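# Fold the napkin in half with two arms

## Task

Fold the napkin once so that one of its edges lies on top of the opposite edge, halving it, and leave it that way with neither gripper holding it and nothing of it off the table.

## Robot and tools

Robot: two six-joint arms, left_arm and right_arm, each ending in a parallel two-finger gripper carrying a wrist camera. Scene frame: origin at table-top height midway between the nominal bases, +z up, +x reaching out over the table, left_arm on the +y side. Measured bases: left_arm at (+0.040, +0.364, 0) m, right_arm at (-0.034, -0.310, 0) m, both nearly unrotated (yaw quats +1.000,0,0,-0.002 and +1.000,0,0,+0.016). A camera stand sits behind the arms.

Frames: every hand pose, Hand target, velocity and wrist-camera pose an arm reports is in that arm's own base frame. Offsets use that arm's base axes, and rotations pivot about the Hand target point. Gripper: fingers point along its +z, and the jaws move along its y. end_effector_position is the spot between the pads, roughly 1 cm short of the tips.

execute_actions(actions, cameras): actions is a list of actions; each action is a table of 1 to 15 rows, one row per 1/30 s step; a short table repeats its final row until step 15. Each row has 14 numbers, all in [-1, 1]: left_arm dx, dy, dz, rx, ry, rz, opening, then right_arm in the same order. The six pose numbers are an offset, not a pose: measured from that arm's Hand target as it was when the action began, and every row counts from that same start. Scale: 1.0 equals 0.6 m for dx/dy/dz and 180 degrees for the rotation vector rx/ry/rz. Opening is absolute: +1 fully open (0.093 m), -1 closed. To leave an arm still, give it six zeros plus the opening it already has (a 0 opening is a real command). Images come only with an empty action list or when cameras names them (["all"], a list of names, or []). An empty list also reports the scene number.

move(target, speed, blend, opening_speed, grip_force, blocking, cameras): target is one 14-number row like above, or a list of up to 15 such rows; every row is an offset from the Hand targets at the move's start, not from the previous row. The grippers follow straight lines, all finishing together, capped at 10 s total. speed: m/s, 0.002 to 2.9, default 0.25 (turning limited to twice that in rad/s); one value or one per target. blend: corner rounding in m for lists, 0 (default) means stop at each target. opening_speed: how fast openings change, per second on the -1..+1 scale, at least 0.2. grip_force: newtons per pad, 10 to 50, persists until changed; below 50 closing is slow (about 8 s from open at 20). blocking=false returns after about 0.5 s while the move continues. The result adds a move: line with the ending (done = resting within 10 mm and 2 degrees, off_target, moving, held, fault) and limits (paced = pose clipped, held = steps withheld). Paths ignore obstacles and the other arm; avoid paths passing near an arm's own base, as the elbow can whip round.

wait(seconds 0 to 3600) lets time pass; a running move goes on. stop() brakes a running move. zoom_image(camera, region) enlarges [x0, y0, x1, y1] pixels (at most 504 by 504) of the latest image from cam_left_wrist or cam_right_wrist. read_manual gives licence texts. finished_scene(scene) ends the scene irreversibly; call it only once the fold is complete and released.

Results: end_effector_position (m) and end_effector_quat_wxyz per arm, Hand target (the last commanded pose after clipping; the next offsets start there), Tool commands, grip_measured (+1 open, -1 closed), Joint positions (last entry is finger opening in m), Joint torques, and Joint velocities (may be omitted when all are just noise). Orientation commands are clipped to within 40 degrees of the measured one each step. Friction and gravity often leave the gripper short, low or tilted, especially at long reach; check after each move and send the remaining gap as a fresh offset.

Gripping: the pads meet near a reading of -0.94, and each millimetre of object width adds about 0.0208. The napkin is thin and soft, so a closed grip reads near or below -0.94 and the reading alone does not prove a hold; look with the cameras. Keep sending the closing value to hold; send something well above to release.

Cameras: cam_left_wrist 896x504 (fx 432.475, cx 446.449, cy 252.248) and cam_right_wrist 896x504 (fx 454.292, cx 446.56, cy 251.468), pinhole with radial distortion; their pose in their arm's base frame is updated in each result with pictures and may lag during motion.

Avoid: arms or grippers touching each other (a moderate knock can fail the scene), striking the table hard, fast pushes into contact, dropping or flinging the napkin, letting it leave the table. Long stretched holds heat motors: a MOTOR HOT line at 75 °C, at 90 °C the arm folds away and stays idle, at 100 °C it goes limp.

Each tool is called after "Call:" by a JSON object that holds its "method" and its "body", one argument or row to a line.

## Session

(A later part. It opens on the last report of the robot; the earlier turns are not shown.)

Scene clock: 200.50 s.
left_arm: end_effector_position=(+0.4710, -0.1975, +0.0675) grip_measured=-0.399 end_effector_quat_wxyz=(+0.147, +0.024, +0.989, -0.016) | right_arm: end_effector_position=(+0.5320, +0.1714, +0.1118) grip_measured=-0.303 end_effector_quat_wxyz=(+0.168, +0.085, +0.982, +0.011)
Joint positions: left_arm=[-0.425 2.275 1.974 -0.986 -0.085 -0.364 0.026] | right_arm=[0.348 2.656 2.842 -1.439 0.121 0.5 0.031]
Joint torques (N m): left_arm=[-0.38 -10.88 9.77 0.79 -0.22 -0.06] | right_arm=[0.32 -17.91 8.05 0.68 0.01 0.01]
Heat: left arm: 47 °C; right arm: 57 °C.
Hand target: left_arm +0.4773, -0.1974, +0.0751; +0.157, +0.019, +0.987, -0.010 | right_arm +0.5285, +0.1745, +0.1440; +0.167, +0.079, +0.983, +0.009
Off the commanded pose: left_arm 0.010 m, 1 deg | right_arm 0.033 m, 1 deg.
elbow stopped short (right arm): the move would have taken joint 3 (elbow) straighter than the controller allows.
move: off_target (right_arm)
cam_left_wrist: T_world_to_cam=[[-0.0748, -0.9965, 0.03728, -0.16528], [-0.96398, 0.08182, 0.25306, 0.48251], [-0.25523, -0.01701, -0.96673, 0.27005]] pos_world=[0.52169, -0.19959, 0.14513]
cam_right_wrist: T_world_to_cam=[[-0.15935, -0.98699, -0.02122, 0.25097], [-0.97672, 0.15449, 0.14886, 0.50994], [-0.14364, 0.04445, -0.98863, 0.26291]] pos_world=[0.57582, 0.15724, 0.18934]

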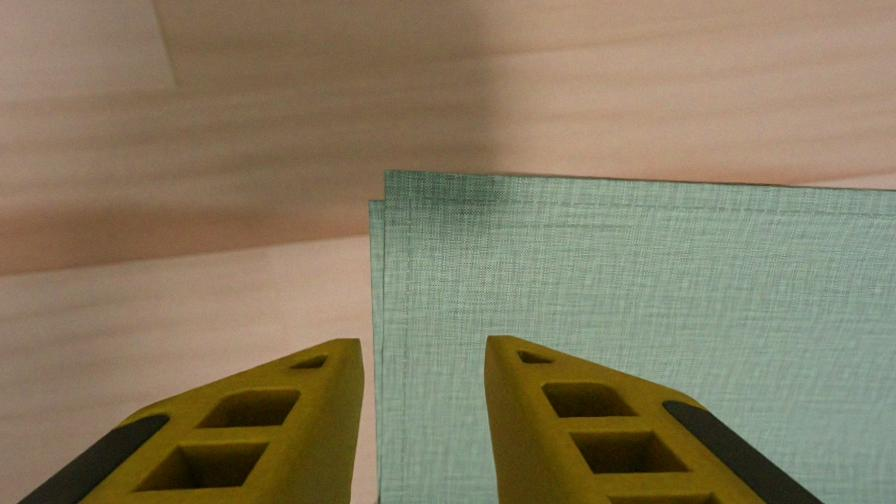

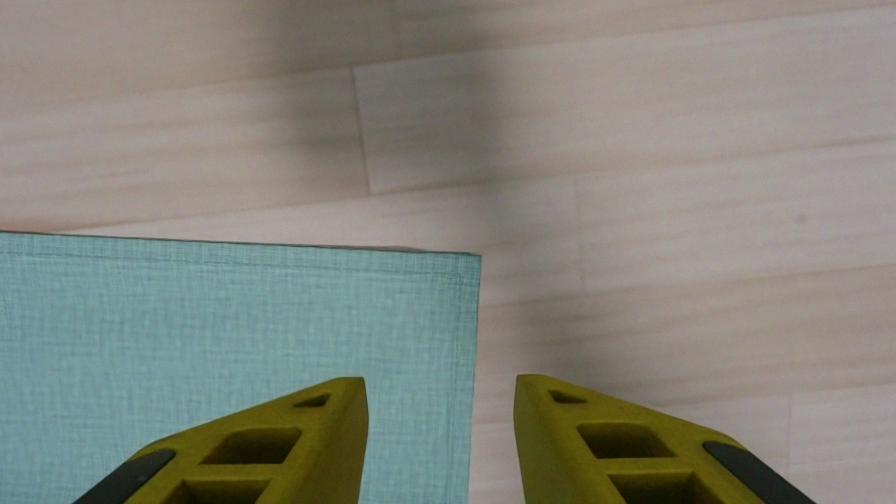

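Call:
{"method": "move", "body": {
  "target": [0.0027, 0.018, -0.0785, 0.0004, 0.0111, 0, -0.4, 0, 0, 0, 0, 0, 0, -0.3],
  "speed": 0.08,
  "cameras": ["cam_left_wrist"]
}}

Scene clock: 204.40 s.
left_arm: end_effector_position=(+0.4706, -0.1837, +0.0291) grip_measured=-0.399 end_effector_quat_wxyz=(+0.125, +0.014, +0.992, -0.005) | right_arm: end_effector_position=(+0.5320, +0.1714, +0.1118) grip_measured=-0.303 end_effector_quat_wxyz=(+0.168, +0.085, +0.982, +0.011)
Joint positions: left_arm=[-0.4 2.321 1.911 -0.926 -0.085 -0.362 0.026] | right_arm=[0.348 2.656 2.842 -1.439 0.121 0.5 0.031]
Joint torques (N m): left_arm=[0.29 -11.19 6.13 1.35 0.01 0.13] | right_arm=[0.34 -17.91 8.05 0.68 0.01 0.01]
Heat: left arm: 47 °C; right arm: 58 °C.
Hand target: left_arm +0.4789, -0.1866, +0.0280; +0.139, +0.019, +0.990, -0.010 | right_arm +0.5285, +0.1745, +0.1440; +0.167, +0.079, +0.983, +0.009
Off the commanded pose: left_arm 0.009 m, 2 deg | right_arm 0.033 m, 1 deg.
elbow stopped short (right arm): the move would have taken joint 3 (elbow) straighter than the controller allows.
move: done
cam_left_wrist: T_world_to_cam=[[-0.05048, -0.99852, 0.01998, -0.16142], [-0.95317, 0.05414, 0.29756, 0.47925], [-0.2982, -0.00402, -0.95449, 0.25528]] pos_world=[0.52478, -0.1861, 0.10429]

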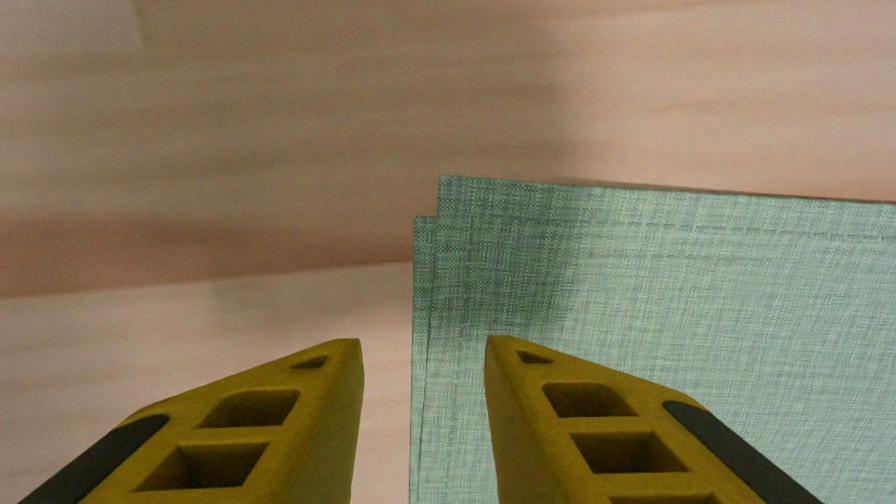

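Call:
{"method": "move", "body": {
  "target": [-0.0067, -0.0167, 0, 0, 0, 0, -0.4, 0, 0, 0, 0, 0, 0, -0.3],
  "speed": 0.08,
  "cameras": ["cam_left_wrist"]
}}

Scene clock: 206.67 s.
left_arm: end_effector_position=(+0.4671, -0.1924, +0.0291) grip_measured=-0.399 end_effector_quat_wxyz=(+0.125, +0.023, +0.992, -0.006) | right_arm: end_effector_position=(+0.5320, +0.1714, +0.1118) grip_measured=-0.303 end_effector_quat_wxyz=(+0.168, +0.085, +0.982, +0.011)
Joint positions: left_arm=[-0.419 2.321 1.911 -0.926 -0.085 -0.362 0.026] | right_arm=[0.348 2.656 2.842 -1.439 0.121 0.5 0.031]
Joint torques (N m): left_arm=[-0.23 -11.02 6.41 1.31 -0.07 -0.05] | right_arm=[0.32 -17.91 8.06 0.68 0 0.01]
Heat: left arm: 47 °C; right arm: 59 °C.
Hand target: left_arm +0.4749, -0.1966, +0.0280; +0.139, +0.019, +0.990, -0.010 | right_arm +0.5285, +0.1745, +0.1440; +0.167, +0.079, +0.983, +0.009
Off the commanded pose: left_arm 0.009 m, 2 deg | right_arm 0.033 m, 1 deg.
elbow stopped short (right arm): the move would have taken joint 3 (elbow) straighter than the controller allows.
move: done
cam_left_wrist: T_world_to_cam=[[-0.06886, -0.99743, 0.02006, -0.16145], [-0.95203, 0.07171, 0.2975, 0.47928], [-0.29817, 0.00139, -0.95451, 0.25524]] pos_world=[0.52127, -0.19576, 0.10429]

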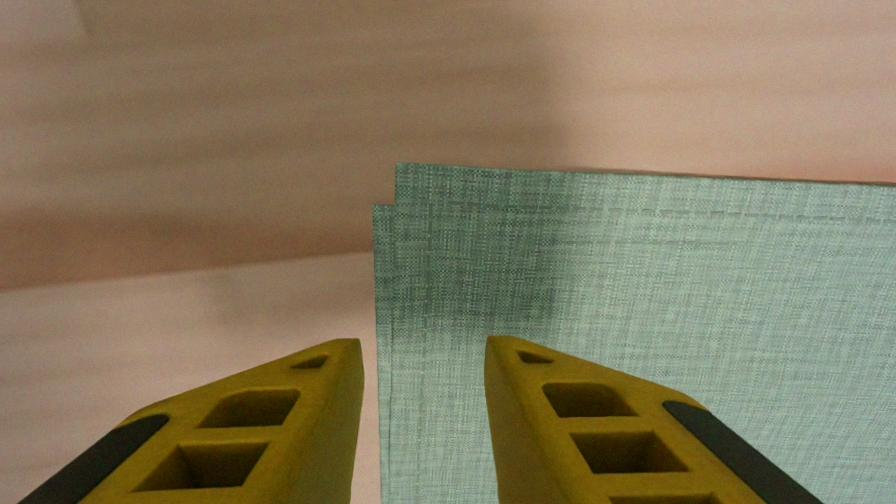

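Call:
{"method": "move", "body": {
  "target": [
    [-0.0033, 0.0013, -0.0533, 0, 0, 0, -0.4, 0, 0, 0, 0, 0, 0, -0.3],
    [-0.0033, 0.0013, -0.0533, 0, 0, 0, -1, 0, 0, 0, 0, 0, 0, -0.3]
  ],
  "speed": 0.06,
  "opening_speed": 0.4,
  "cameras": ["cam_left_wrist"]
}}

Scene clock: 210.23 s.
left_arm: end_effector_position=(+0.4693, -0.2010, +0.0132) grip_measured=-0.989 end_effector_quat_wxyz=(+0.138, +0.027, +0.990, -0.015) | right_arm: end_effector_position=(+0.5320, +0.1714, +0.1118) grip_measured=-0.303 end_effector_quat_wxyz=(+0.168, +0.085, +0.982, +0.011)
Joint positions: left_arm=[-0.431 2.327 1.85 -0.826 -0.08 -0.365 0] | right_arm=[0.348 2.656 2.842 -1.439 0.121 0.5 0.031]
Joint torques (N m): left_arm=[0.49 -9.74 3.7 1.53 -0.11 -0.06] | right_arm=[0.32 -17.91 8.06 0.68 0 0.01]
Heat: left arm: 47 °C; right arm: 60 °C.
Hand target: left_arm +0.4729, -0.1958, -0.0040; +0.139, +0.019, +0.990, -0.010 | right_arm +0.5285, +0.1745, +0.1440; +0.167, +0.079, +0.983, +0.009
Off the commanded pose: left_arm 0.018 m, 1 deg | right_arm 0.033 m, 1 deg.
elbow stopped short (right arm): the move would have taken joint 3 (elbow) straighter than the controller allows.
move: off_target (left_arm); target 2's new opening was sent with left_arm's hand 0.018 m and 1 deg from that target
cam_left_wrist: T_world_to_cam=[[-0.08009, -0.99613, 0.03609, -0.16432], [-0.95896, 0.08688, 0.2699, 0.4933], [-0.272, -0.01299, -0.96221, 0.22562]] pos_world=[0.52126, -0.20362, 0.08988]

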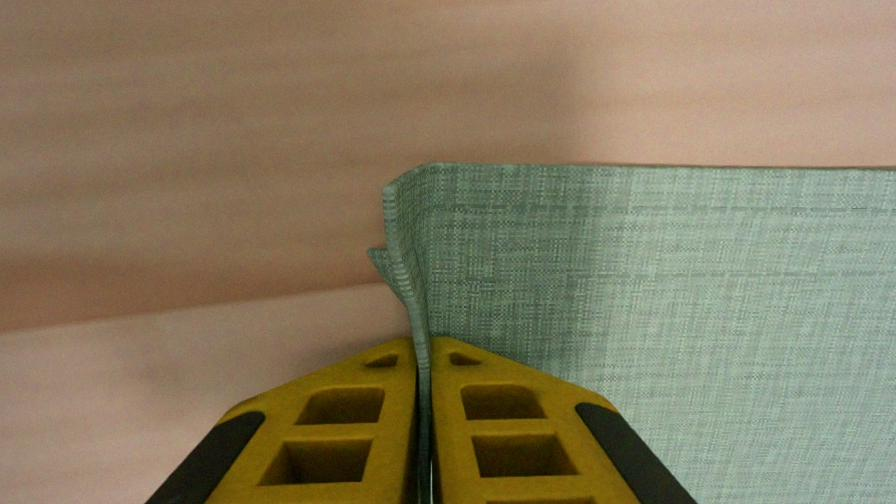

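Call:
{"method": "zoom_image", "body": {
  "camera": "cam_left_wrist",
  "region": [340, 150, 540, 350]
}}

Scaled by 2.520 from the camera's image (finer frame: 1280x720).

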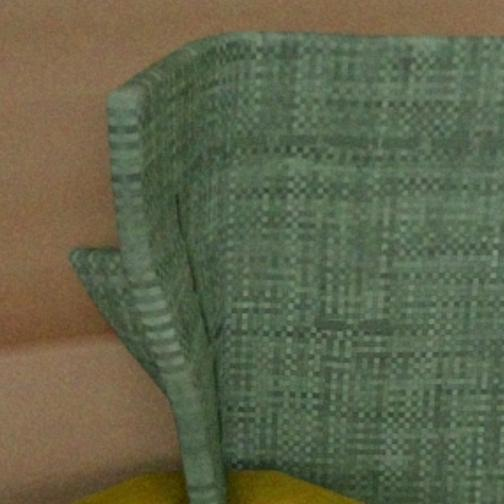

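Call:
{"method": "move", "body": {
  "target": [
    [0, 0, 0, 0, 0, 0, -0.3, 0, 0, 0, 0, 0, 0, -0.3],
    [0, 0.0083, 0.1333, 0, 0, 0, -0.3, 0, 0, 0, 0, 0, 0, -0.3]
  ],
  "speed": 0.08,
  "opening_speed": 0.4,
  "cameras": ["cam_left_wrist"]
}}

Scene clock: 216.53 s.
left_arm: end_effector_position=(+0.4641, -0.1882, +0.0444) grip_measured=-0.302 end_effector_quat_wxyz=(+0.111, +0.023, +0.994, +0.006) | right_arm: end_effector_position=(+0.5320, +0.1714, +0.1118) grip_measured=-0.303 end_effector_quat_wxyz=(+0.168, +0.085, +0.982, +0.011)
Joint positions: left_arm=[-0.417 2.327 1.99 -1.032 -0.095 -0.361 0.031] | right_arm=[0.348 2.656 2.842 -1.439 0.121 0.5 0.031]
Joint torques (N m): left_arm=[0.62 -15.68 9.55 0.62 0.08 0.05] | right_arm=[0.34 -17.91 8.05 0.68 0 0.01]
Heat: left arm: 48 °C; right arm: 61 °C.
Hand target: left_arm +0.4729, -0.1908, +0.0760; +0.139, +0.019, +0.990, -0.010 | right_arm +0.5285, +0.1745, +0.1440; +0.167, +0.079, +0.983, +0.009
Off the commanded pose: left_arm 0.033 m, 4 deg | right_arm 0.033 m, 1 deg.
elbow stopped short (right arm): the move would have taken joint 3 (elbow) straighter than the controller allows.
move: off_target (left_arm)
cam_left_wrist: T_world_to_cam=[[-0.06628, -0.9978, -0.00176, -0.15813], [-0.9439, 0.06213, 0.32432, 0.4647], [-0.3235, 0.02316, -0.94595, 0.28446]] pos_world=[0.52018, -0.19324, 0.11809]

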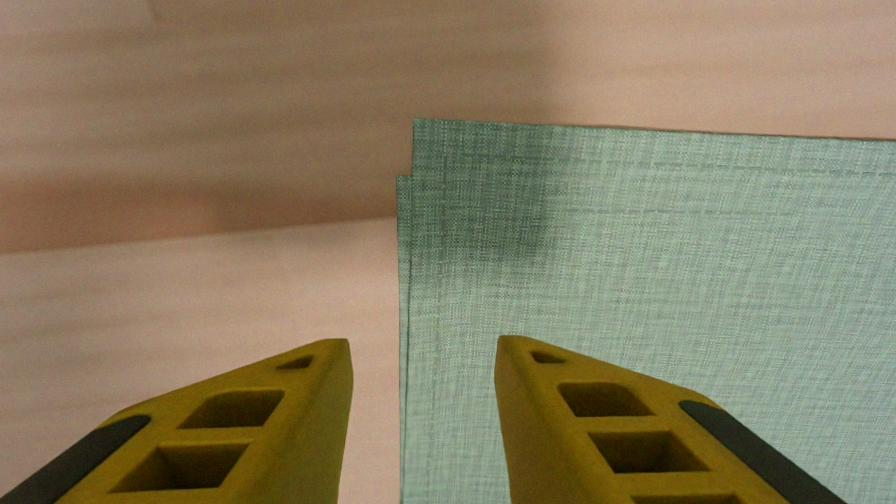

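Call:
{"method": "move", "body": {
  "target": [0.0852, -0.007, -0.0667, 0, 0, 0, -0.4, 0, 0, 0, 0, 0, 0, -0.3],
  "speed": 0.1,
  "cameras": ["cam_left_wrist"]
}}

Scene clock: 221.30 s.
left_arm: end_effector_position=(+0.5200, -0.1927, +0.0305) grip_measured=-0.399 end_effector_quat_wxyz=(+0.136, +0.013, +0.991, -0.004) | right_arm: end_effector_position=(+0.5320, +0.1714, +0.1118) grip_measured=-0.303 end_effector_quat_wxyz=(+0.168, +0.085, +0.982, +0.011)
Joint positions: left_arm=[-0.382 2.558 2.339 -1.093 -0.089 -0.344 0.026] | right_arm=[0.348 2.656 2.842 -1.439 0.121 0.5 0.031]
Joint torques (N m): left_arm=[0.31 -12.14 9.84 0.74 0.11 0.13] | right_arm=[0.32 -17.91 8.06 0.68 0 0.01]
Heat: left arm: 50 °C; right arm: 62 °C.
Hand target: left_arm +0.5241, -0.1950, +0.0360; +0.139, +0.019, +0.990, -0.010 | right_arm +0.5285, +0.1745, +0.1440; +0.167, +0.079, +0.983, +0.009
Off the commanded pose: left_arm 0.007 m, 1 deg | right_arm 0.033 m, 1 deg.
elbow stopped short (right arm): the move would have taken joint 3 (elbow) straighter than the controller allows.
move: done
cam_left_wrist: T_world_to_cam=[[-0.04916, -0.99861, 0.01879, -0.1686], [-0.95991, 0.05243, 0.27534, 0.53022], [-0.27595, -0.0045, -0.96116, 0.25987]] pos_world=[0.57239, -0.195, 0.10695]

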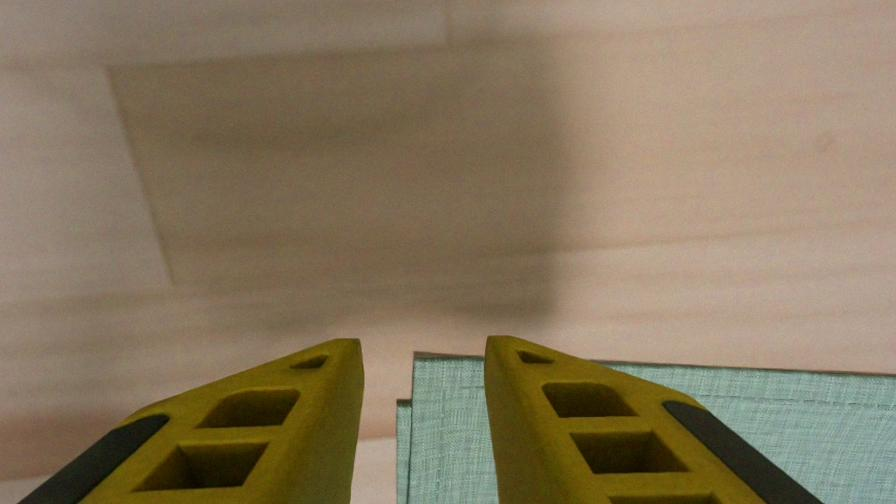

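Call:
{"method": "move", "body": {
  "target": [-0.0163, -0.0082, -0.0033, 0.0004, 0.01, 0, -0.4, 0, 0, 0, 0, 0, 0, -0.3],
  "speed": 0.08,
  "cameras": ["cam_left_wrist"]
}}

Scene clock: 223.93 s.
left_arm: end_effector_position=(+0.5123, -0.1928, +0.0286) grip_measured=-0.399 end_effector_quat_wxyz=(+0.121, +0.016, +0.993, -0.003) | right_arm: end_effector_position=(+0.5320, +0.1714, +0.1118) grip_measured=-0.303 end_effector_quat_wxyz=(+0.168, +0.085, +0.982, +0.011)
Joint positions: left_arm=[-0.385 2.558 2.339 -1.124 -0.081 -0.344 0.026] | right_arm=[0.348 2.656 2.842 -1.439 0.121 0.5 0.031]
Joint torques (N m): left_arm=[-0.53 -12.18 9.62 0.67 0.11 -0.02] | right_arm=[0.32 -17.91 8.06 0.68 0.01 0.01]
Heat: left arm: 51 °C; right arm: 63 °C.
Hand target: left_arm +0.5143, -0.1999, +0.0340; +0.124, +0.019, +0.992, -0.010 | right_arm +0.5285, +0.1745, +0.1440; +0.167, +0.079, +0.983, +0.009
Off the commanded pose: left_arm 0.009 m, 1 deg | right_arm 0.033 m, 1 deg.
elbow stopped short (right arm): the move would have taken joint 3 (elbow) straighter than the controller allows.
move: done
cam_left_wrist: T_world_to_cam=[[-0.05356, -0.99844, 0.01579, -0.16669], [-0.95058, 0.05582, 0.30543, 0.51834], [-0.30584, 0.00135, -0.95208, 0.27209]] pos_world=[0.56701, -0.19573, 0.10336]

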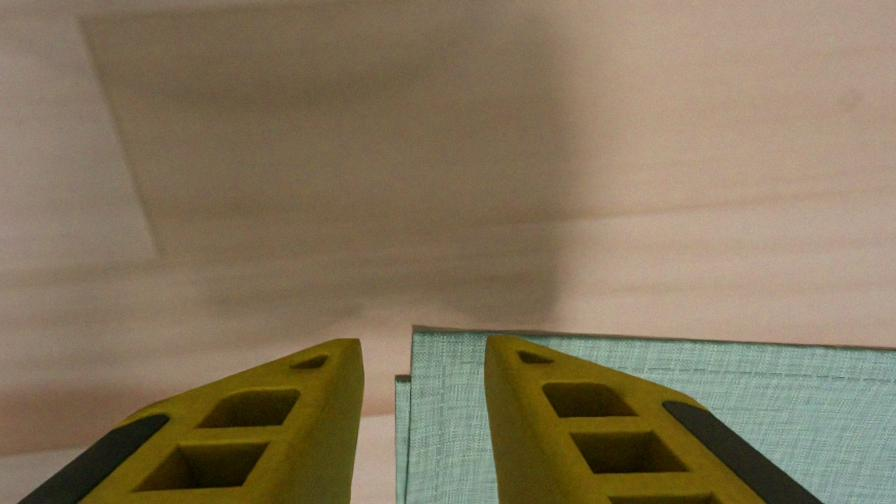

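Call:
{"method": "move", "body": {
  "target": [-0.003, -0.009, -0.01, 0, 0, 0, -0.4, 0, 0, 0, 0, 0, 0, -0.3],
  "speed": 0.08,
  "cameras": ["cam_left_wrist"]
}}

Scene clock: 226.87 s.
left_arm: end_effector_position=(+0.5089, -0.2014, +0.0286) grip_measured=-0.399 end_effector_quat_wxyz=(+0.121, +0.024, +0.992, -0.004) | right_arm: end_effector_position=(+0.5320, +0.1714, +0.1118) grip_measured=-0.303 end_effector_quat_wxyz=(+0.168, +0.085, +0.982, +0.011)
Joint positions: left_arm=[-0.402 2.558 2.339 -1.124 -0.081 -0.344 0.026] | right_arm=[0.348 2.656 2.842 -1.439 0.121 0.5 0.031]
Joint torques (N m): left_arm=[-0.21 -11.82 8.18 0.89 0.08 -0.05] | right_arm=[0.32 -17.89 8.05 0.68 0 0.01]
Heat: left arm: 51 °C; right arm: 63 °C.
Hand target: left_arm +0.5125, -0.2053, +0.0280; +0.124, +0.019, +0.992, -0.010 | right_arm +0.5285, +0.1745, +0.1440; +0.167, +0.079, +0.983, +0.009
Off the commanded pose: left_arm 0.005 m, 1 deg | right_arm 0.033 m, 1 deg.
elbow stopped short (right arm): the move would have taken joint 3 (elbow) straighter than the controller allows.
move: done
cam_left_wrist: T_world_to_cam=[[-0.07042, -0.99739, 0.01582, -0.16669], [-0.9495, 0.07188, 0.30542, 0.51833], [-0.30576, 0.00649, -0.95209, 0.27207]] pos_world=[0.5636, -0.20528, 0.10336]

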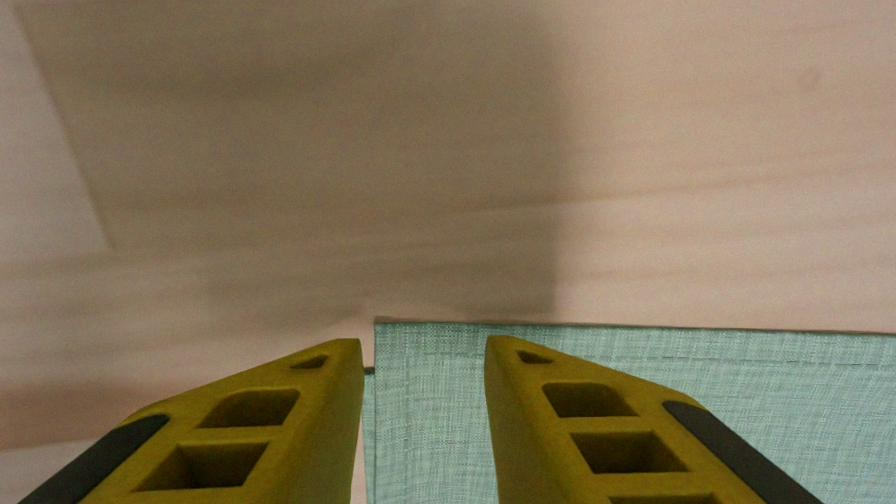

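Call:
{"method": "move", "body": {
  "target": [
    [0, 0, -0.0533, 0, 0, 0, -0.25, 0, 0, 0, 0, 0, 0, -0.3],
    [0, 0, -0.0533, 0, 0, 0, -1, 0, 0, 0, 0, 0, 0, -0.3]
  ],
  "speed": 0.06,
  "opening_speed": 0.4,
  "cameras": ["cam_left_wrist"]
}}

Scene clock: 231.77 s.
left_arm: end_effector_position=(+0.5097, -0.2077, +0.0134) grip_measured=-0.989 end_effector_quat_wxyz=(+0.125, +0.028, +0.992, -0.010) | right_arm: end_effector_position=(+0.5320, +0.1714, +0.1118) grip_measured=-0.303 end_effector_quat_wxyz=(+0.168, +0.085, +0.982, +0.011)
Joint positions: left_arm=[-0.41 2.558 2.277 -1.047 -0.074 -0.344 0] | right_arm=[0.348 2.656 2.842 -1.439 0.121 0.5 0.031]
Joint torques (N m): left_arm=[0.16 -11.49 3.6 1.42 -0.01 -0.06] | right_arm=[0.34 -17.91 8.05 0.68 0 0.01]
Heat: left arm: 52 °C; right arm: 64 °C.
Hand target: left_arm +0.5125, -0.2053, -0.0040; +0.124, +0.019, +0.992, -0.010 | right_arm +0.5285, +0.1745, +0.1440; +0.167, +0.079, +0.983, +0.009
Off the commanded pose: left_arm 0.018 m, 1 deg | right_arm 0.033 m, 1 deg.
elbow stopped short (right arm): the move would have taken joint 3 (elbow) straighter than the controller allows.
move: off_target (left_arm); target 2's new opening was sent with left_arm's hand 0.019 m and 1 deg from that target
cam_left_wrist: T_world_to_cam=[[-0.08005, -0.99642, 0.02729, -0.1677], [-0.95167, 0.08454, 0.29525, 0.52808], [-0.2965, -0.00233, -0.95503, 0.25134]] pos_world=[0.56366, -0.21116, 0.0887]

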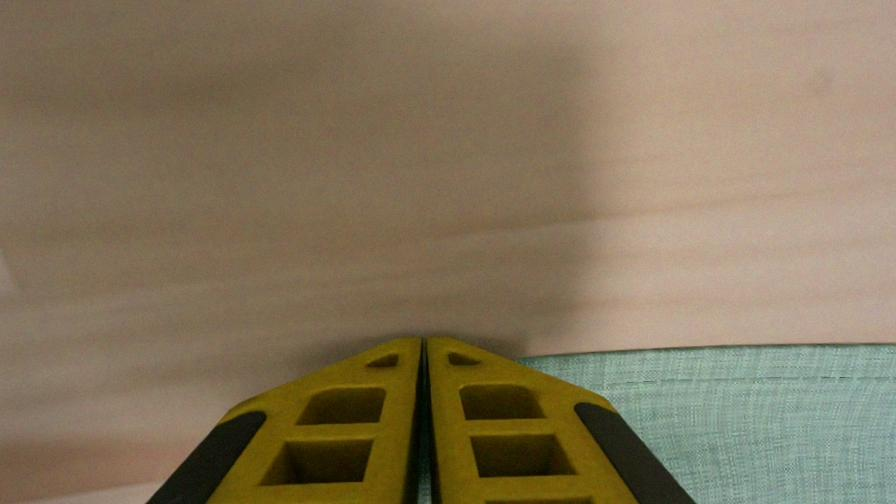

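Call:
{"method": "zoom_image", "body": {
  "camera": "cam_left_wrist",
  "region": [360, 320, 560, 504]
}}

Scaled by 2.520 from the camera's image (finer frame: 1280x720).

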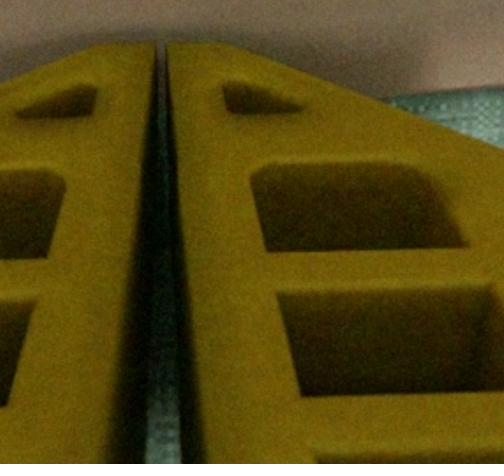

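Call:
{"method": "move", "body": {
  "target": [0, 0, 0.0917, 0, 0, 0, -1, 0, 0, 0, 0, 0, 0, -0.3],
  "speed": 0.08,
  "cameras": ["all"]
}}

Scene clock: 234.33 s.
left_arm: end_effector_position=(+0.5086, -0.2027, +0.0446) grip_measured=-0.990 end_effector_quat_wxyz=(+0.117, +0.025, +0.993, -0.006) | right_arm: end_effector_position=(+0.5320, +0.1714, +0.1118) grip_measured=-0.303 end_effector_quat_wxyz=(+0.168, +0.085, +0.982, +0.011)
Joint positions: left_arm=[-0.402 2.575 2.436 -1.208 -0.074 -0.344 0] | right_arm=[0.348 2.656 2.842 -1.439 0.121 0.5 0.031]
Joint torques (N m): left_arm=[0.14 -12.31 9.77 0.66 -0.01 -0.05] | right_arm=[0.32 -17.91 8.05 0.68 0 0.01]
Heat: left arm: 52 °C; right arm: 65 °C.
Hand target: left_arm +0.5125, -0.2053, +0.0510; +0.124, +0.019, +0.992, -0.010 | right_arm +0.5285, +0.1745, +0.1440; +0.167, +0.079, +0.983, +0.009
Off the commanded pose: left_arm 0.008 m, 1 deg | right_arm 0.033 m, 1 deg.
elbow stopped short (right arm): the move would have taken joint 3 (elbow) straighter than the controller allows.
move: done
cam_left_wrist: T_world_to_cam=[[-0.07196, -0.99718, 0.02134, -0.16766], [-0.94715, 0.07502, 0.31191, 0.51231], [-0.31263, 0.00223, -0.94987, 0.28968]] pos_world=[0.56373, -0.20627, 0.11894]
cam_right_wrist: T_world_to_cam=[[-0.15935, -0.98699, -0.02122, 0.25097], [-0.97672, 0.15449, 0.14886, 0.50994], [-0.14364, 0.04445, -0.98863, 0.26291]] pos_world=[0.57582, 0.15724, 0.18934]

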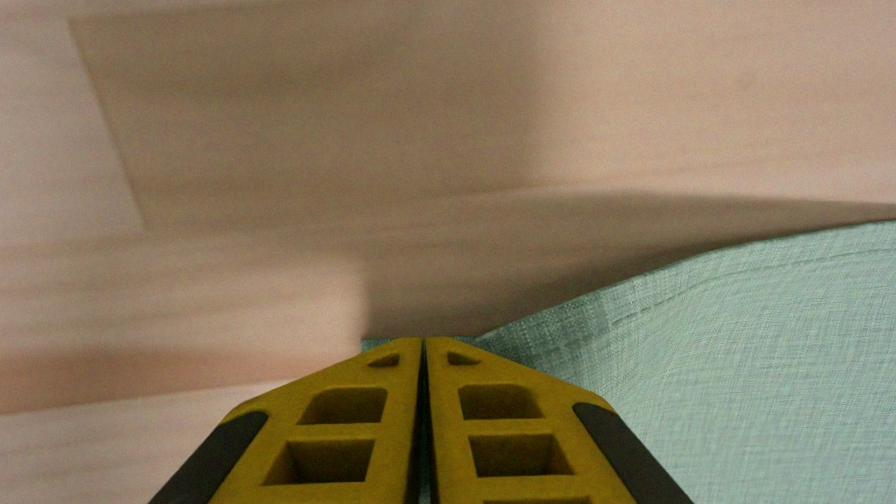

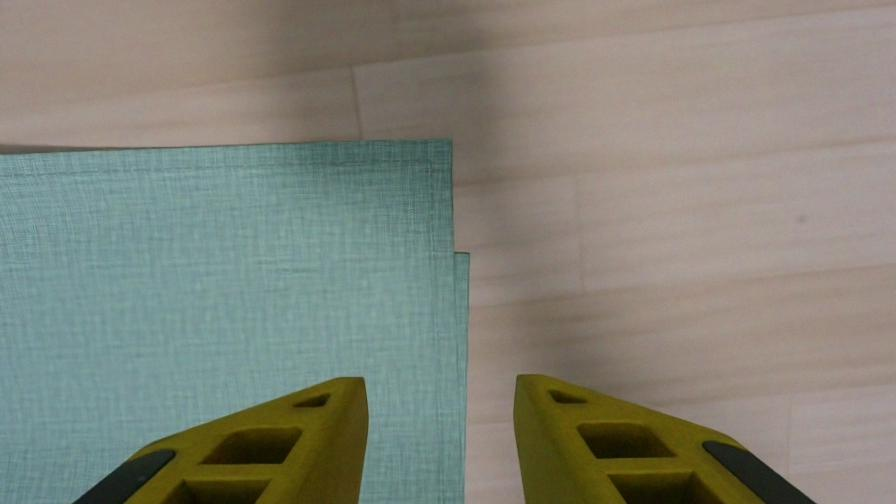

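Call:
{"method": "move", "body": {
  "target": [0, 0, 0, 0, 0, 0, -1, -0.25, 0, 0.0833, 0, 0, 0, -0.3],
  "speed": 0.25,
  "cameras": ["all"]
}}

Scene clock: 238.50 s.
left_arm: end_effector_position=(+0.5073, -0.2058, +0.0446) grip_measured=-0.990 end_effector_quat_wxyz=(+0.117, +0.028, +0.993, -0.007) | right_arm: end_effector_position=(+0.3711, +0.1746, +0.1845) grip_measured=-0.303 end_effector_quat_wxyz=(+0.140, +0.066, +0.988, +0.001)
Joint positions: left_arm=[-0.408 2.575 2.436 -1.208 -0.074 -0.344 0] | right_arm=[0.5 1.903 1.883 -1.311 0.147 0.615 0.031]
Joint torques (N m): left_arm=[0.16 -12.33 9.78 0.66 -0.01 -0.05] | right_arm=[-0.16 -10.66 5.76 1.16 0.16 0.24]
Heat: left arm: 52 °C; right arm: 65 °C.
Hand target: left_arm +0.5125, -0.2053, +0.0510; +0.124, +0.019, +0.992, -0.010 | right_arm +0.3785, +0.1745, +0.1939; +0.167, +0.079, +0.983, +0.009
Off the commanded pose: left_arm 0.008 m, 1 deg | right_arm 0.012 m, 4 deg.
move: off_target (right_arm)
cam_left_wrist: T_world_to_cam=[[-0.07808, -0.99672, 0.02136, -0.16761], [-0.94667, 0.08084, 0.31189, 0.51238], [-0.31259, 0.00413, -0.94988, 0.28969]] pos_world=[0.56253, -0.20969, 0.11894]
cam_right_wrist: T_world_to_cam=[[-0.12509, -0.99212, 0.00713, 0.21296], [-0.97102, 0.1239, 0.20437, 0.33437], [-0.20364, 0.01864, -0.97887, 0.33651]] pos_world=[0.41985, 0.16358, 0.25955]

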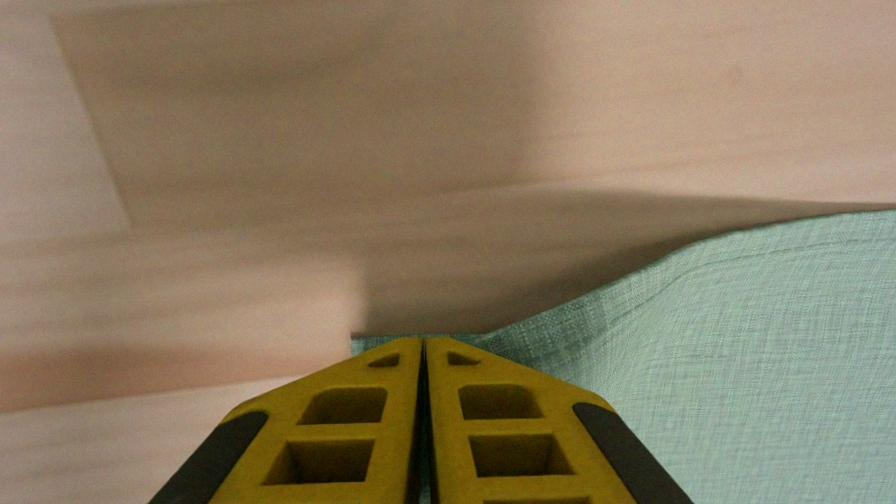

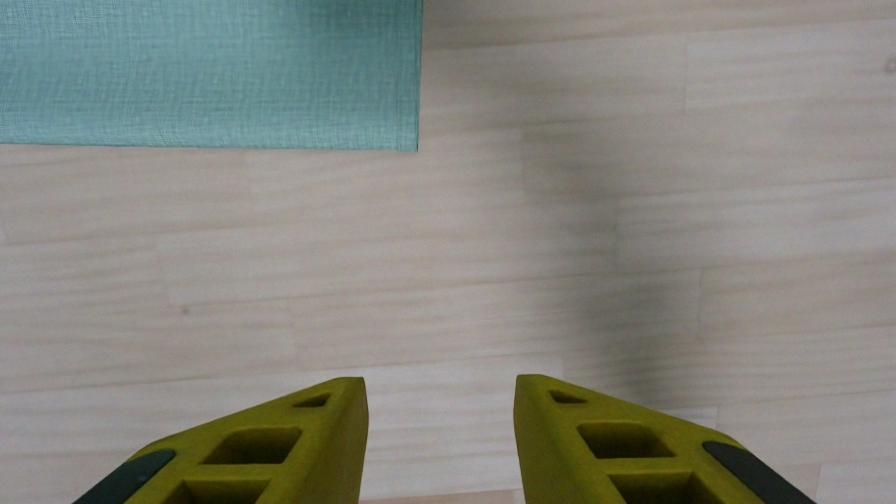

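Call:
{"method": "move", "body": {
  "target": [
    [0, 0, 0, 0, 0, 0, -1, 0.2108, 0, -0.1148, -0.0018, -0.011, 0, -0.3],
    [0, 0, 0, 0, 0, 0, -1, 0.3175, 0.0017, -0.2532, -0.0018, -0.011, 0, -0.3]
  ],
  "speed": [0.2, 0.12],
  "blend": [0.03, 0],
  "cameras": ["all"]
}}

Scene clock: 248.93 s.
left_arm: end_effector_position=(+0.5073, -0.2058, +0.0446) grip_measured=-0.990 end_effector_quat_wxyz=(+0.117, +0.028, +0.993, -0.007) | right_arm: end_effector_position=(+0.5694, +0.1753, +0.0371) grip_measured=-0.303 end_effector_quat_wxyz=(+0.188, +0.088, +0.978, +0.006)
Joint positions: left_arm=[-0.408 2.575 2.436 -1.208 -0.074 -0.344 0] | right_arm=[0.339 2.77 2.744 -1.193 0.142 0.493 0.031]
Joint torques (N m): left_arm=[0.16 -12.31 9.78 0.67 -0.01 -0.05] | right_arm=[-0.72 -13.96 9.1 0.74 -0.1 -0.1]
Heat: left arm: 53 °C; right arm: 61 °C.
Hand target: left_arm +0.5125, -0.2053, +0.0510; +0.124, +0.019, +0.992, -0.010 | right_arm +0.5690, +0.1755, +0.0420; +0.184, +0.079, +0.980, +0.008
Off the commanded pose: left_arm 0.008 m, 1 deg | right_arm 0.005 m, 1 deg.
move: done
cam_left_wrist: T_world_to_cam=[[-0.07808, -0.99672, 0.02136, -0.16761], [-0.94667, 0.08084, 0.31189, 0.51238], [-0.31259, 0.00413, -0.94988, 0.28969]] pos_world=[0.56253, -0.20969, 0.11894]
cam_right_wrist: T_world_to_cam=[[-0.16757, -0.98571, -0.01726, 0.26346], [-0.98024, 0.16472, 0.10955, 0.55862], [-0.10514, 0.03528, -0.99383, 0.17414]] pos_world=[0.61004, 0.16154, 0.11642]

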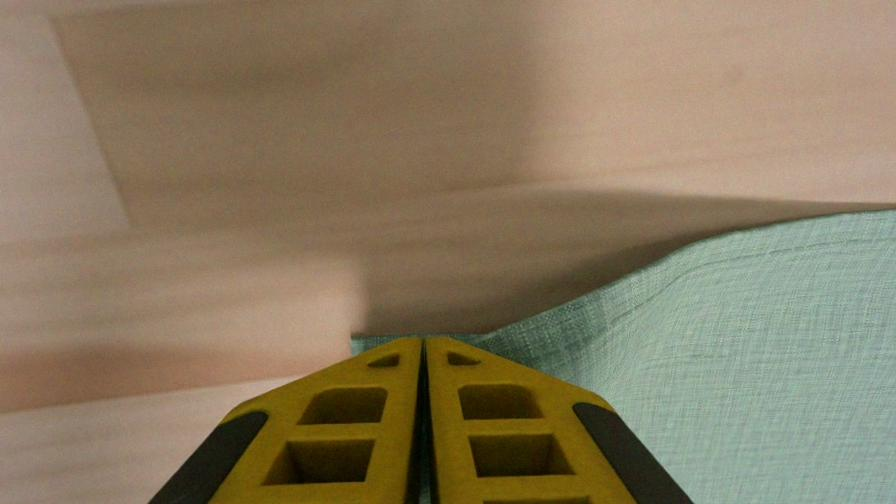

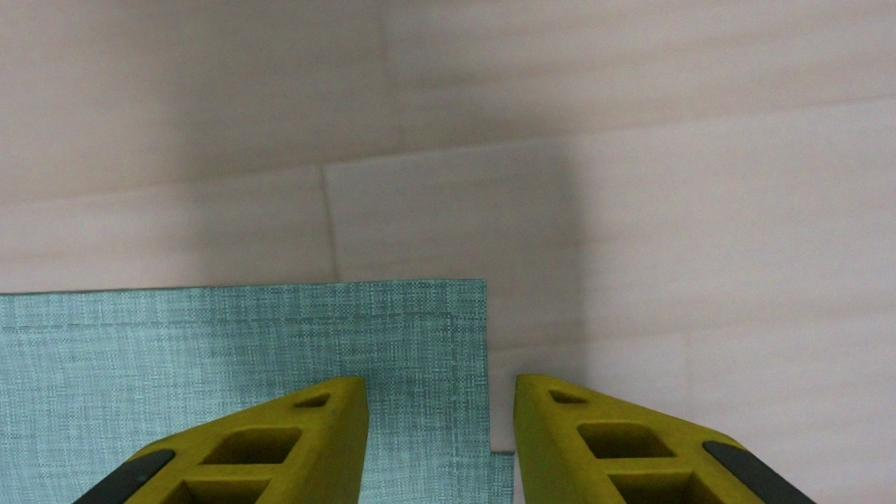

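Call:
{"method": "move", "body": {
  "target": [
    [0, 0, 0, 0, 0, 0, -1, -0.018, 0.0032, -0.0633, 0.0026, 0.0153, 0, -0.3],
    [0, 0, 0, 0, 0, 0, -1, -0.018, 0.0032, -0.0633, 0.0026, 0.0153, 0, -1]
  ],
  "speed": 0.08,
  "opening_speed": 0.4,
  "cameras": ["cam_right_wrist"]
}}

Scene clock: 253.53 s.
left_arm: end_effector_position=(+0.5073, -0.2058, +0.0446) grip_measured=-0.990 end_effector_quat_wxyz=(+0.117, +0.028, +0.993, -0.007) | right_arm: end_effector_position=(+0.5640, +0.1831, +0.0206) grip_measured=-0.983 end_effector_quat_wxyz=(+0.179, +0.080, +0.980, +0.018)
Joint positions: left_arm=[-0.408 2.575 2.436 -1.208 -0.074 -0.344 0] | right_arm=[0.346 2.714 2.573 -1.086 0.115 0.49 0]
Joint torques (N m): left_arm=[0.17 -12.33 9.78 0.66 -0.01 -0.05] | right_arm=[-0.43 -13.34 3.75 0.96 -0.06 0.03]
Heat: left arm: 54 °C; right arm: 61 °C.
Hand target: left_arm +0.5125, -0.2053, +0.0510; +0.124, +0.019, +0.992, -0.010 | right_arm +0.5582, +0.1774, +0.0040; +0.160, +0.080, +0.984, +0.010
Off the commanded pose: left_arm 0.008 m, 1 deg | right_arm 0.018 m, 2 deg.
move: off_target (right_arm); target 2's new opening was sent with right_arm's hand 0.017 m and 2 deg from that target
cam_right_wrist: T_world_to_cam=[[-0.14828, -0.98832, -0.03526, 0.25994], [-0.98141, 0.14267, 0.12835, 0.55814], [-0.12182, 0.05364, -0.9911, 0.16301]] pos_world=[0.60617, 0.16854, 0.09909]

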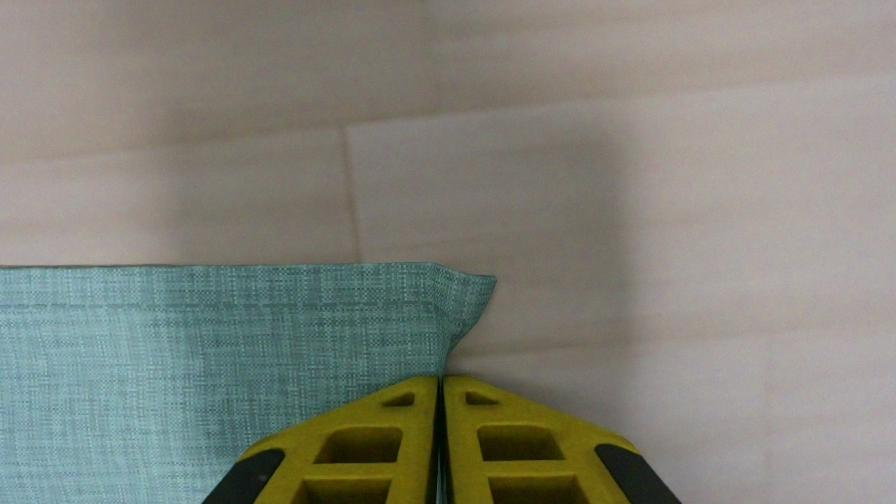

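Call:
{"method": "move", "body": {
  "target": [
    [0, 0, 0.0333, 0, 0, 0, -1, 0, 0, 0.1, 0, 0, 0, -1],
    [-0.1135, 0.0095, 0.1317, 0, 0, 0, -1, -0.1055, 0.0228, 0.1825, 0, 0, 0, -1]
  ],
  "speed": 0.12,
  "blend": [0.02, 0],
  "cameras": ["all"]
}}

Scene clock: 261.10 s.
left_arm: end_effector_position=(+0.4405, -0.2020, +0.1043) grip_measured=-0.990 end_effector_quat_wxyz=(+0.092, +0.030, +0.995, -0.001) | right_arm: end_effector_position=(+0.4857, +0.1906, +0.0890) grip_measured=-0.983 end_effector_quat_wxyz=(+0.121, +0.067, +0.990, -0.002)
Joint positions: left_arm=[-0.456 2.288 2.169 -1.283 -0.074 -0.39 0] | right_arm=[0.411 2.435 2.354 -1.274 0.115 0.533 0]
Joint torques (N m): left_arm=[-0.1 -16.61 5.7 0.89 -0.14 -0.07] | right_arm=[-0.23 -16.94 5.82 1.1 0.13 0.24]
Heat: left arm: 55 °C; right arm: 63 °C.
Hand target: left_arm +0.4444, -0.1996, +0.1300; +0.124, +0.019, +0.992, -0.010 | right_arm +0.4949, +0.1911, +0.1135; +0.160, +0.080, +0.984, +0.010
Off the commanded pose: left_arm 0.026 m, 4 deg | right_arm 0.026 m, 5 deg.
move: off_target (left_arm, right_arm)
cam_left_wrist: T_world_to_cam=[[-0.07975, -0.99674, 0.01182, -0.16862], [-0.92938, 0.07864, 0.36064, 0.41707], [-0.3604, 0.01778, -0.93263, 0.34751]] pos_world=[0.49941, -0.20704, 0.17567]
cam_right_wrist: T_world_to_cam=[[-0.1263, -0.99187, 0.01578, 0.24362], [-0.96251, 0.12638, 0.24, 0.45549], [-0.24005, 0.01512, -0.97064, 0.28379]] pos_world=[0.53731, 0.17978, 0.1623]

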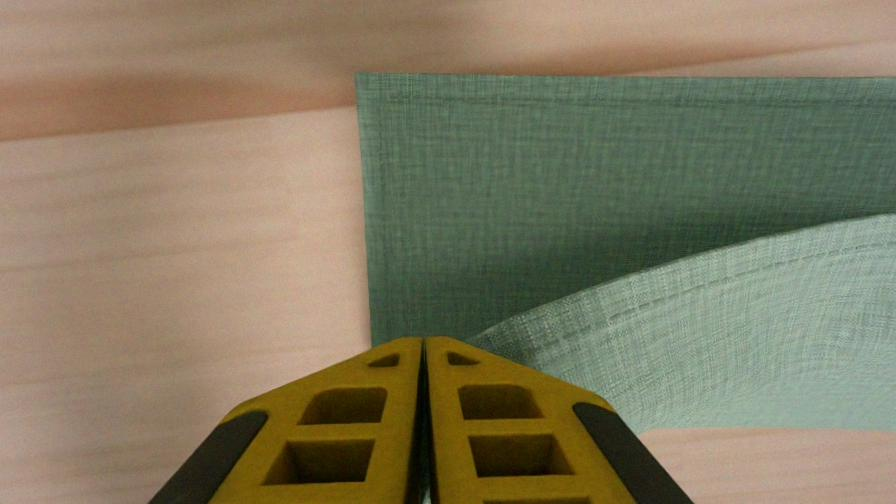

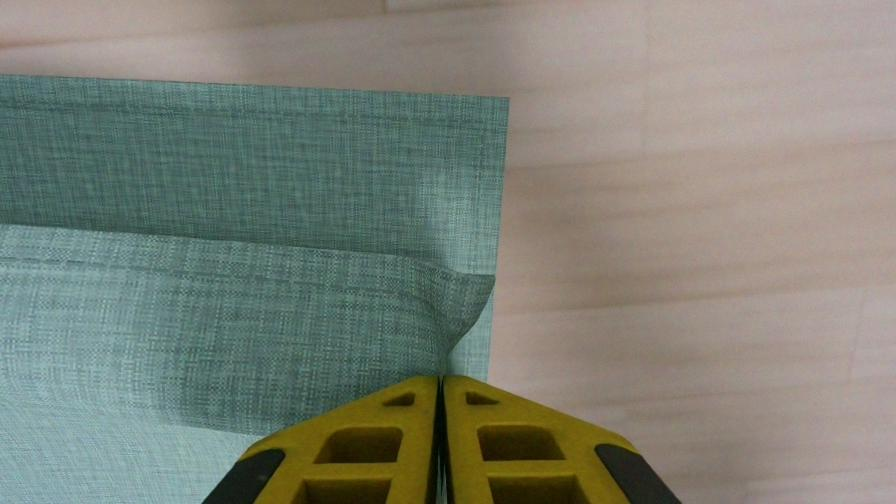

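Call:
{"method": "move", "body": {
  "target": [
    [-0.2155, 0.0228, -0.0083, 0, 0, 0, -1, -0.2145, 0.0305, -0.0142, 0, 0, 0, -1],
    [-0.1592, 0.0168, 0.0867, 0, 0, 0, -1, -0.1585, 0.0225, 0.0775, 0, 0, 0, -1]
  ],
  "speed": [0.12, 0.08],
  "cameras": ["all"]
}}

Scene clock: 266.27 s.
left_arm: end_effector_position=(+0.3425, -0.1911, +0.1735) grip_measured=-0.990 end_effector_quat_wxyz=(+0.114, +0.017, +0.993, -0.012) | right_arm: end_effector_position=(+0.3972, +0.2070, +0.1529) grip_measured=-0.983 end_effector_quat_wxyz=(+0.157, +0.085, +0.984, +0.013)
Joint positions: left_arm=[-0.549 1.851 1.781 -1.291 -0.094 -0.505 0] | right_arm=[0.541 2.01 1.897 -1.185 0.162 0.692 0]
Joint torques (N m): left_arm=[0.46 -7.46 9.54 0.63 -0.17 0.13] | right_arm=[-0.65 -9.55 9.07 0.59 0.06 -0.1]
Heat: left arm: 55 °C; right arm: 63 °C.
Hand target: left_arm +0.3489, -0.1896, +0.1821; +0.124, +0.019, +0.992, -0.010 | right_arm +0.3998, +0.2046, +0.1600; +0.160, +0.080, +0.984, +0.010
Off the commanded pose: left_arm 0.011 m, 1 deg | right_arm 0.008 m, 1 deg.
move: off_target (left_arm)
cam_left_wrist: T_world_to_cam=[[-0.05805, -0.9977, 0.03497, -0.17806], [-0.9459, 0.06617, 0.31763, 0.3109], [-0.31921, -0.01464, -0.94757, 0.35876]] pos_world=[0.39826, -0.19297, 0.24743]
cam_right_wrist: T_world_to_cam=[[-0.16022, -0.98681, -0.0234, 0.26611], [-0.97285, 0.15385, 0.17287, 0.36154], [-0.16699, 0.05046, -0.98467, 0.29007]] pos_world=[0.4428, 0.19234, 0.22935]

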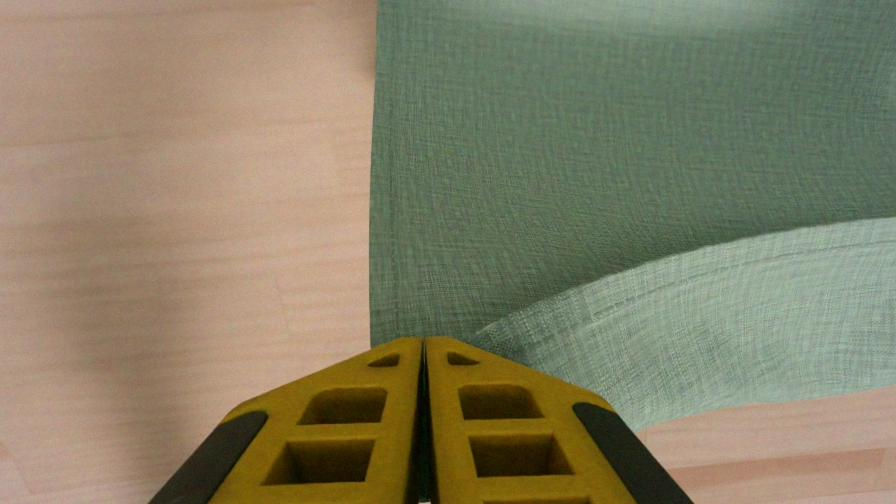

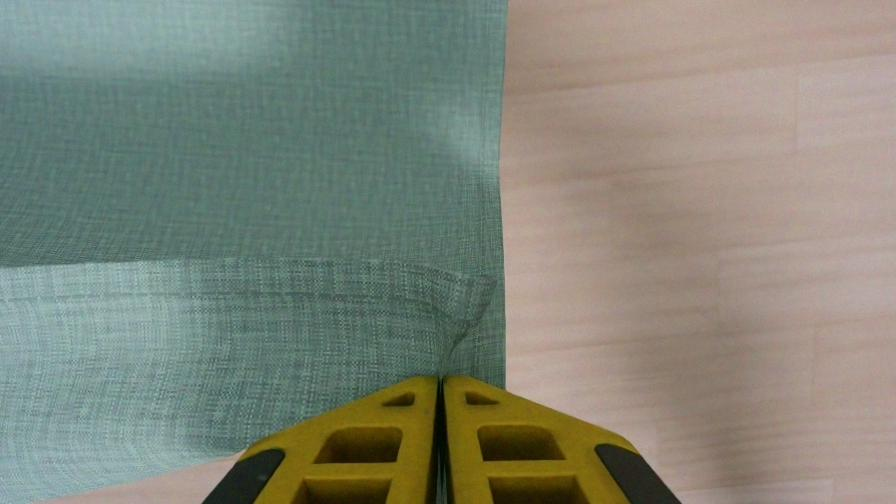

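Call:
{"method": "move", "body": {
  "target": [
    [-0.0563, 0.0062, -0.0952, 0, 0, 0, -1, -0.056, 0.008, -0.0917, 0, 0, 0, -1],
    [0, 0, -0.0227, 0, 0, 0, -1, 0, 0, -0.0233, 0, 0, 0, -1]
  ],
  "speed": [0.12, 0.08],
  "cameras": ["all"]
}}

Scene clock: 270.37 s.
left_arm: end_effector_position=(+0.3423, -0.1903, +0.1597) grip_measured=-0.990 end_effector_quat_wxyz=(+0.114, +0.016, +0.993, -0.012) | right_arm: end_effector_position=(+0.3973, +0.2060, +0.1394) grip_measured=-0.983 end_effector_quat_wxyz=(+0.158, +0.086, +0.984, +0.012)
Joint positions: left_arm=[-0.548 1.841 1.712 -1.233 -0.094 -0.505 0] | right_arm=[0.54 2.001 1.829 -1.126 0.164 0.692 0]
Joint torques (N m): left_arm=[0.46 -7.39 9.69 0.63 -0.16 0.13] | right_arm=[-0.61 -9.5 9.17 0.58 0.05 -0.1]
Heat: left arm: 54 °C; right arm: 62 °C.
Hand target: left_arm +0.3489, -0.1896, +0.1684; +0.124, +0.019, +0.992, -0.010 | right_arm +0.3998, +0.2046, +0.1461; +0.160, +0.080, +0.984, +0.010
Off the commanded pose: left_arm 0.011 m, 1 deg | right_arm 0.007 m, 1 deg.
move: off_target (left_arm)
cam_left_wrist: T_world_to_cam=[[-0.05647, -0.99779, 0.03494, -0.17723], [-0.94598, 0.06467, 0.31771, 0.31475], [-0.31926, -0.01511, -0.94754, 0.34556]] pos_world=[0.39806, -0.19197, 0.23363]
cam_right_wrist: T_world_to_cam=[[-0.16213, -0.9865, -0.02328, 0.26546], [-0.97289, 0.15586, 0.17087, 0.36399], [-0.16493, 0.05035, -0.98502, 0.2761]] pos_world=[0.4427, 0.19124, 0.21595]

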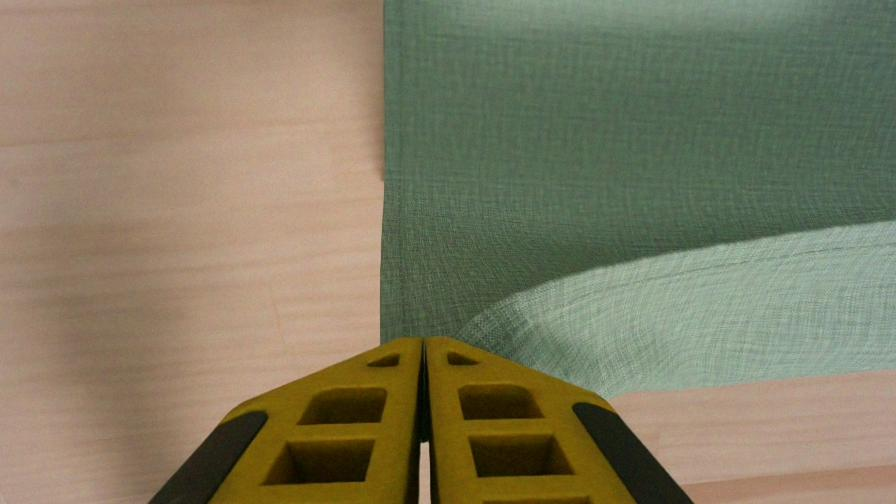

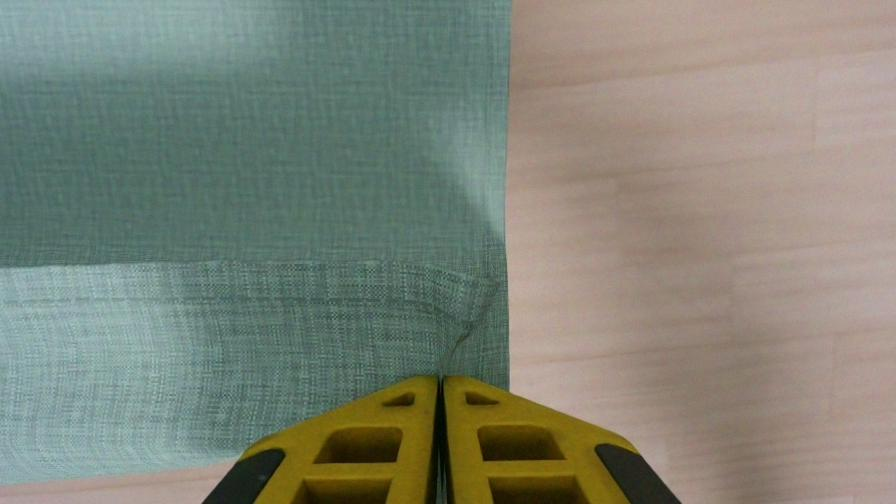

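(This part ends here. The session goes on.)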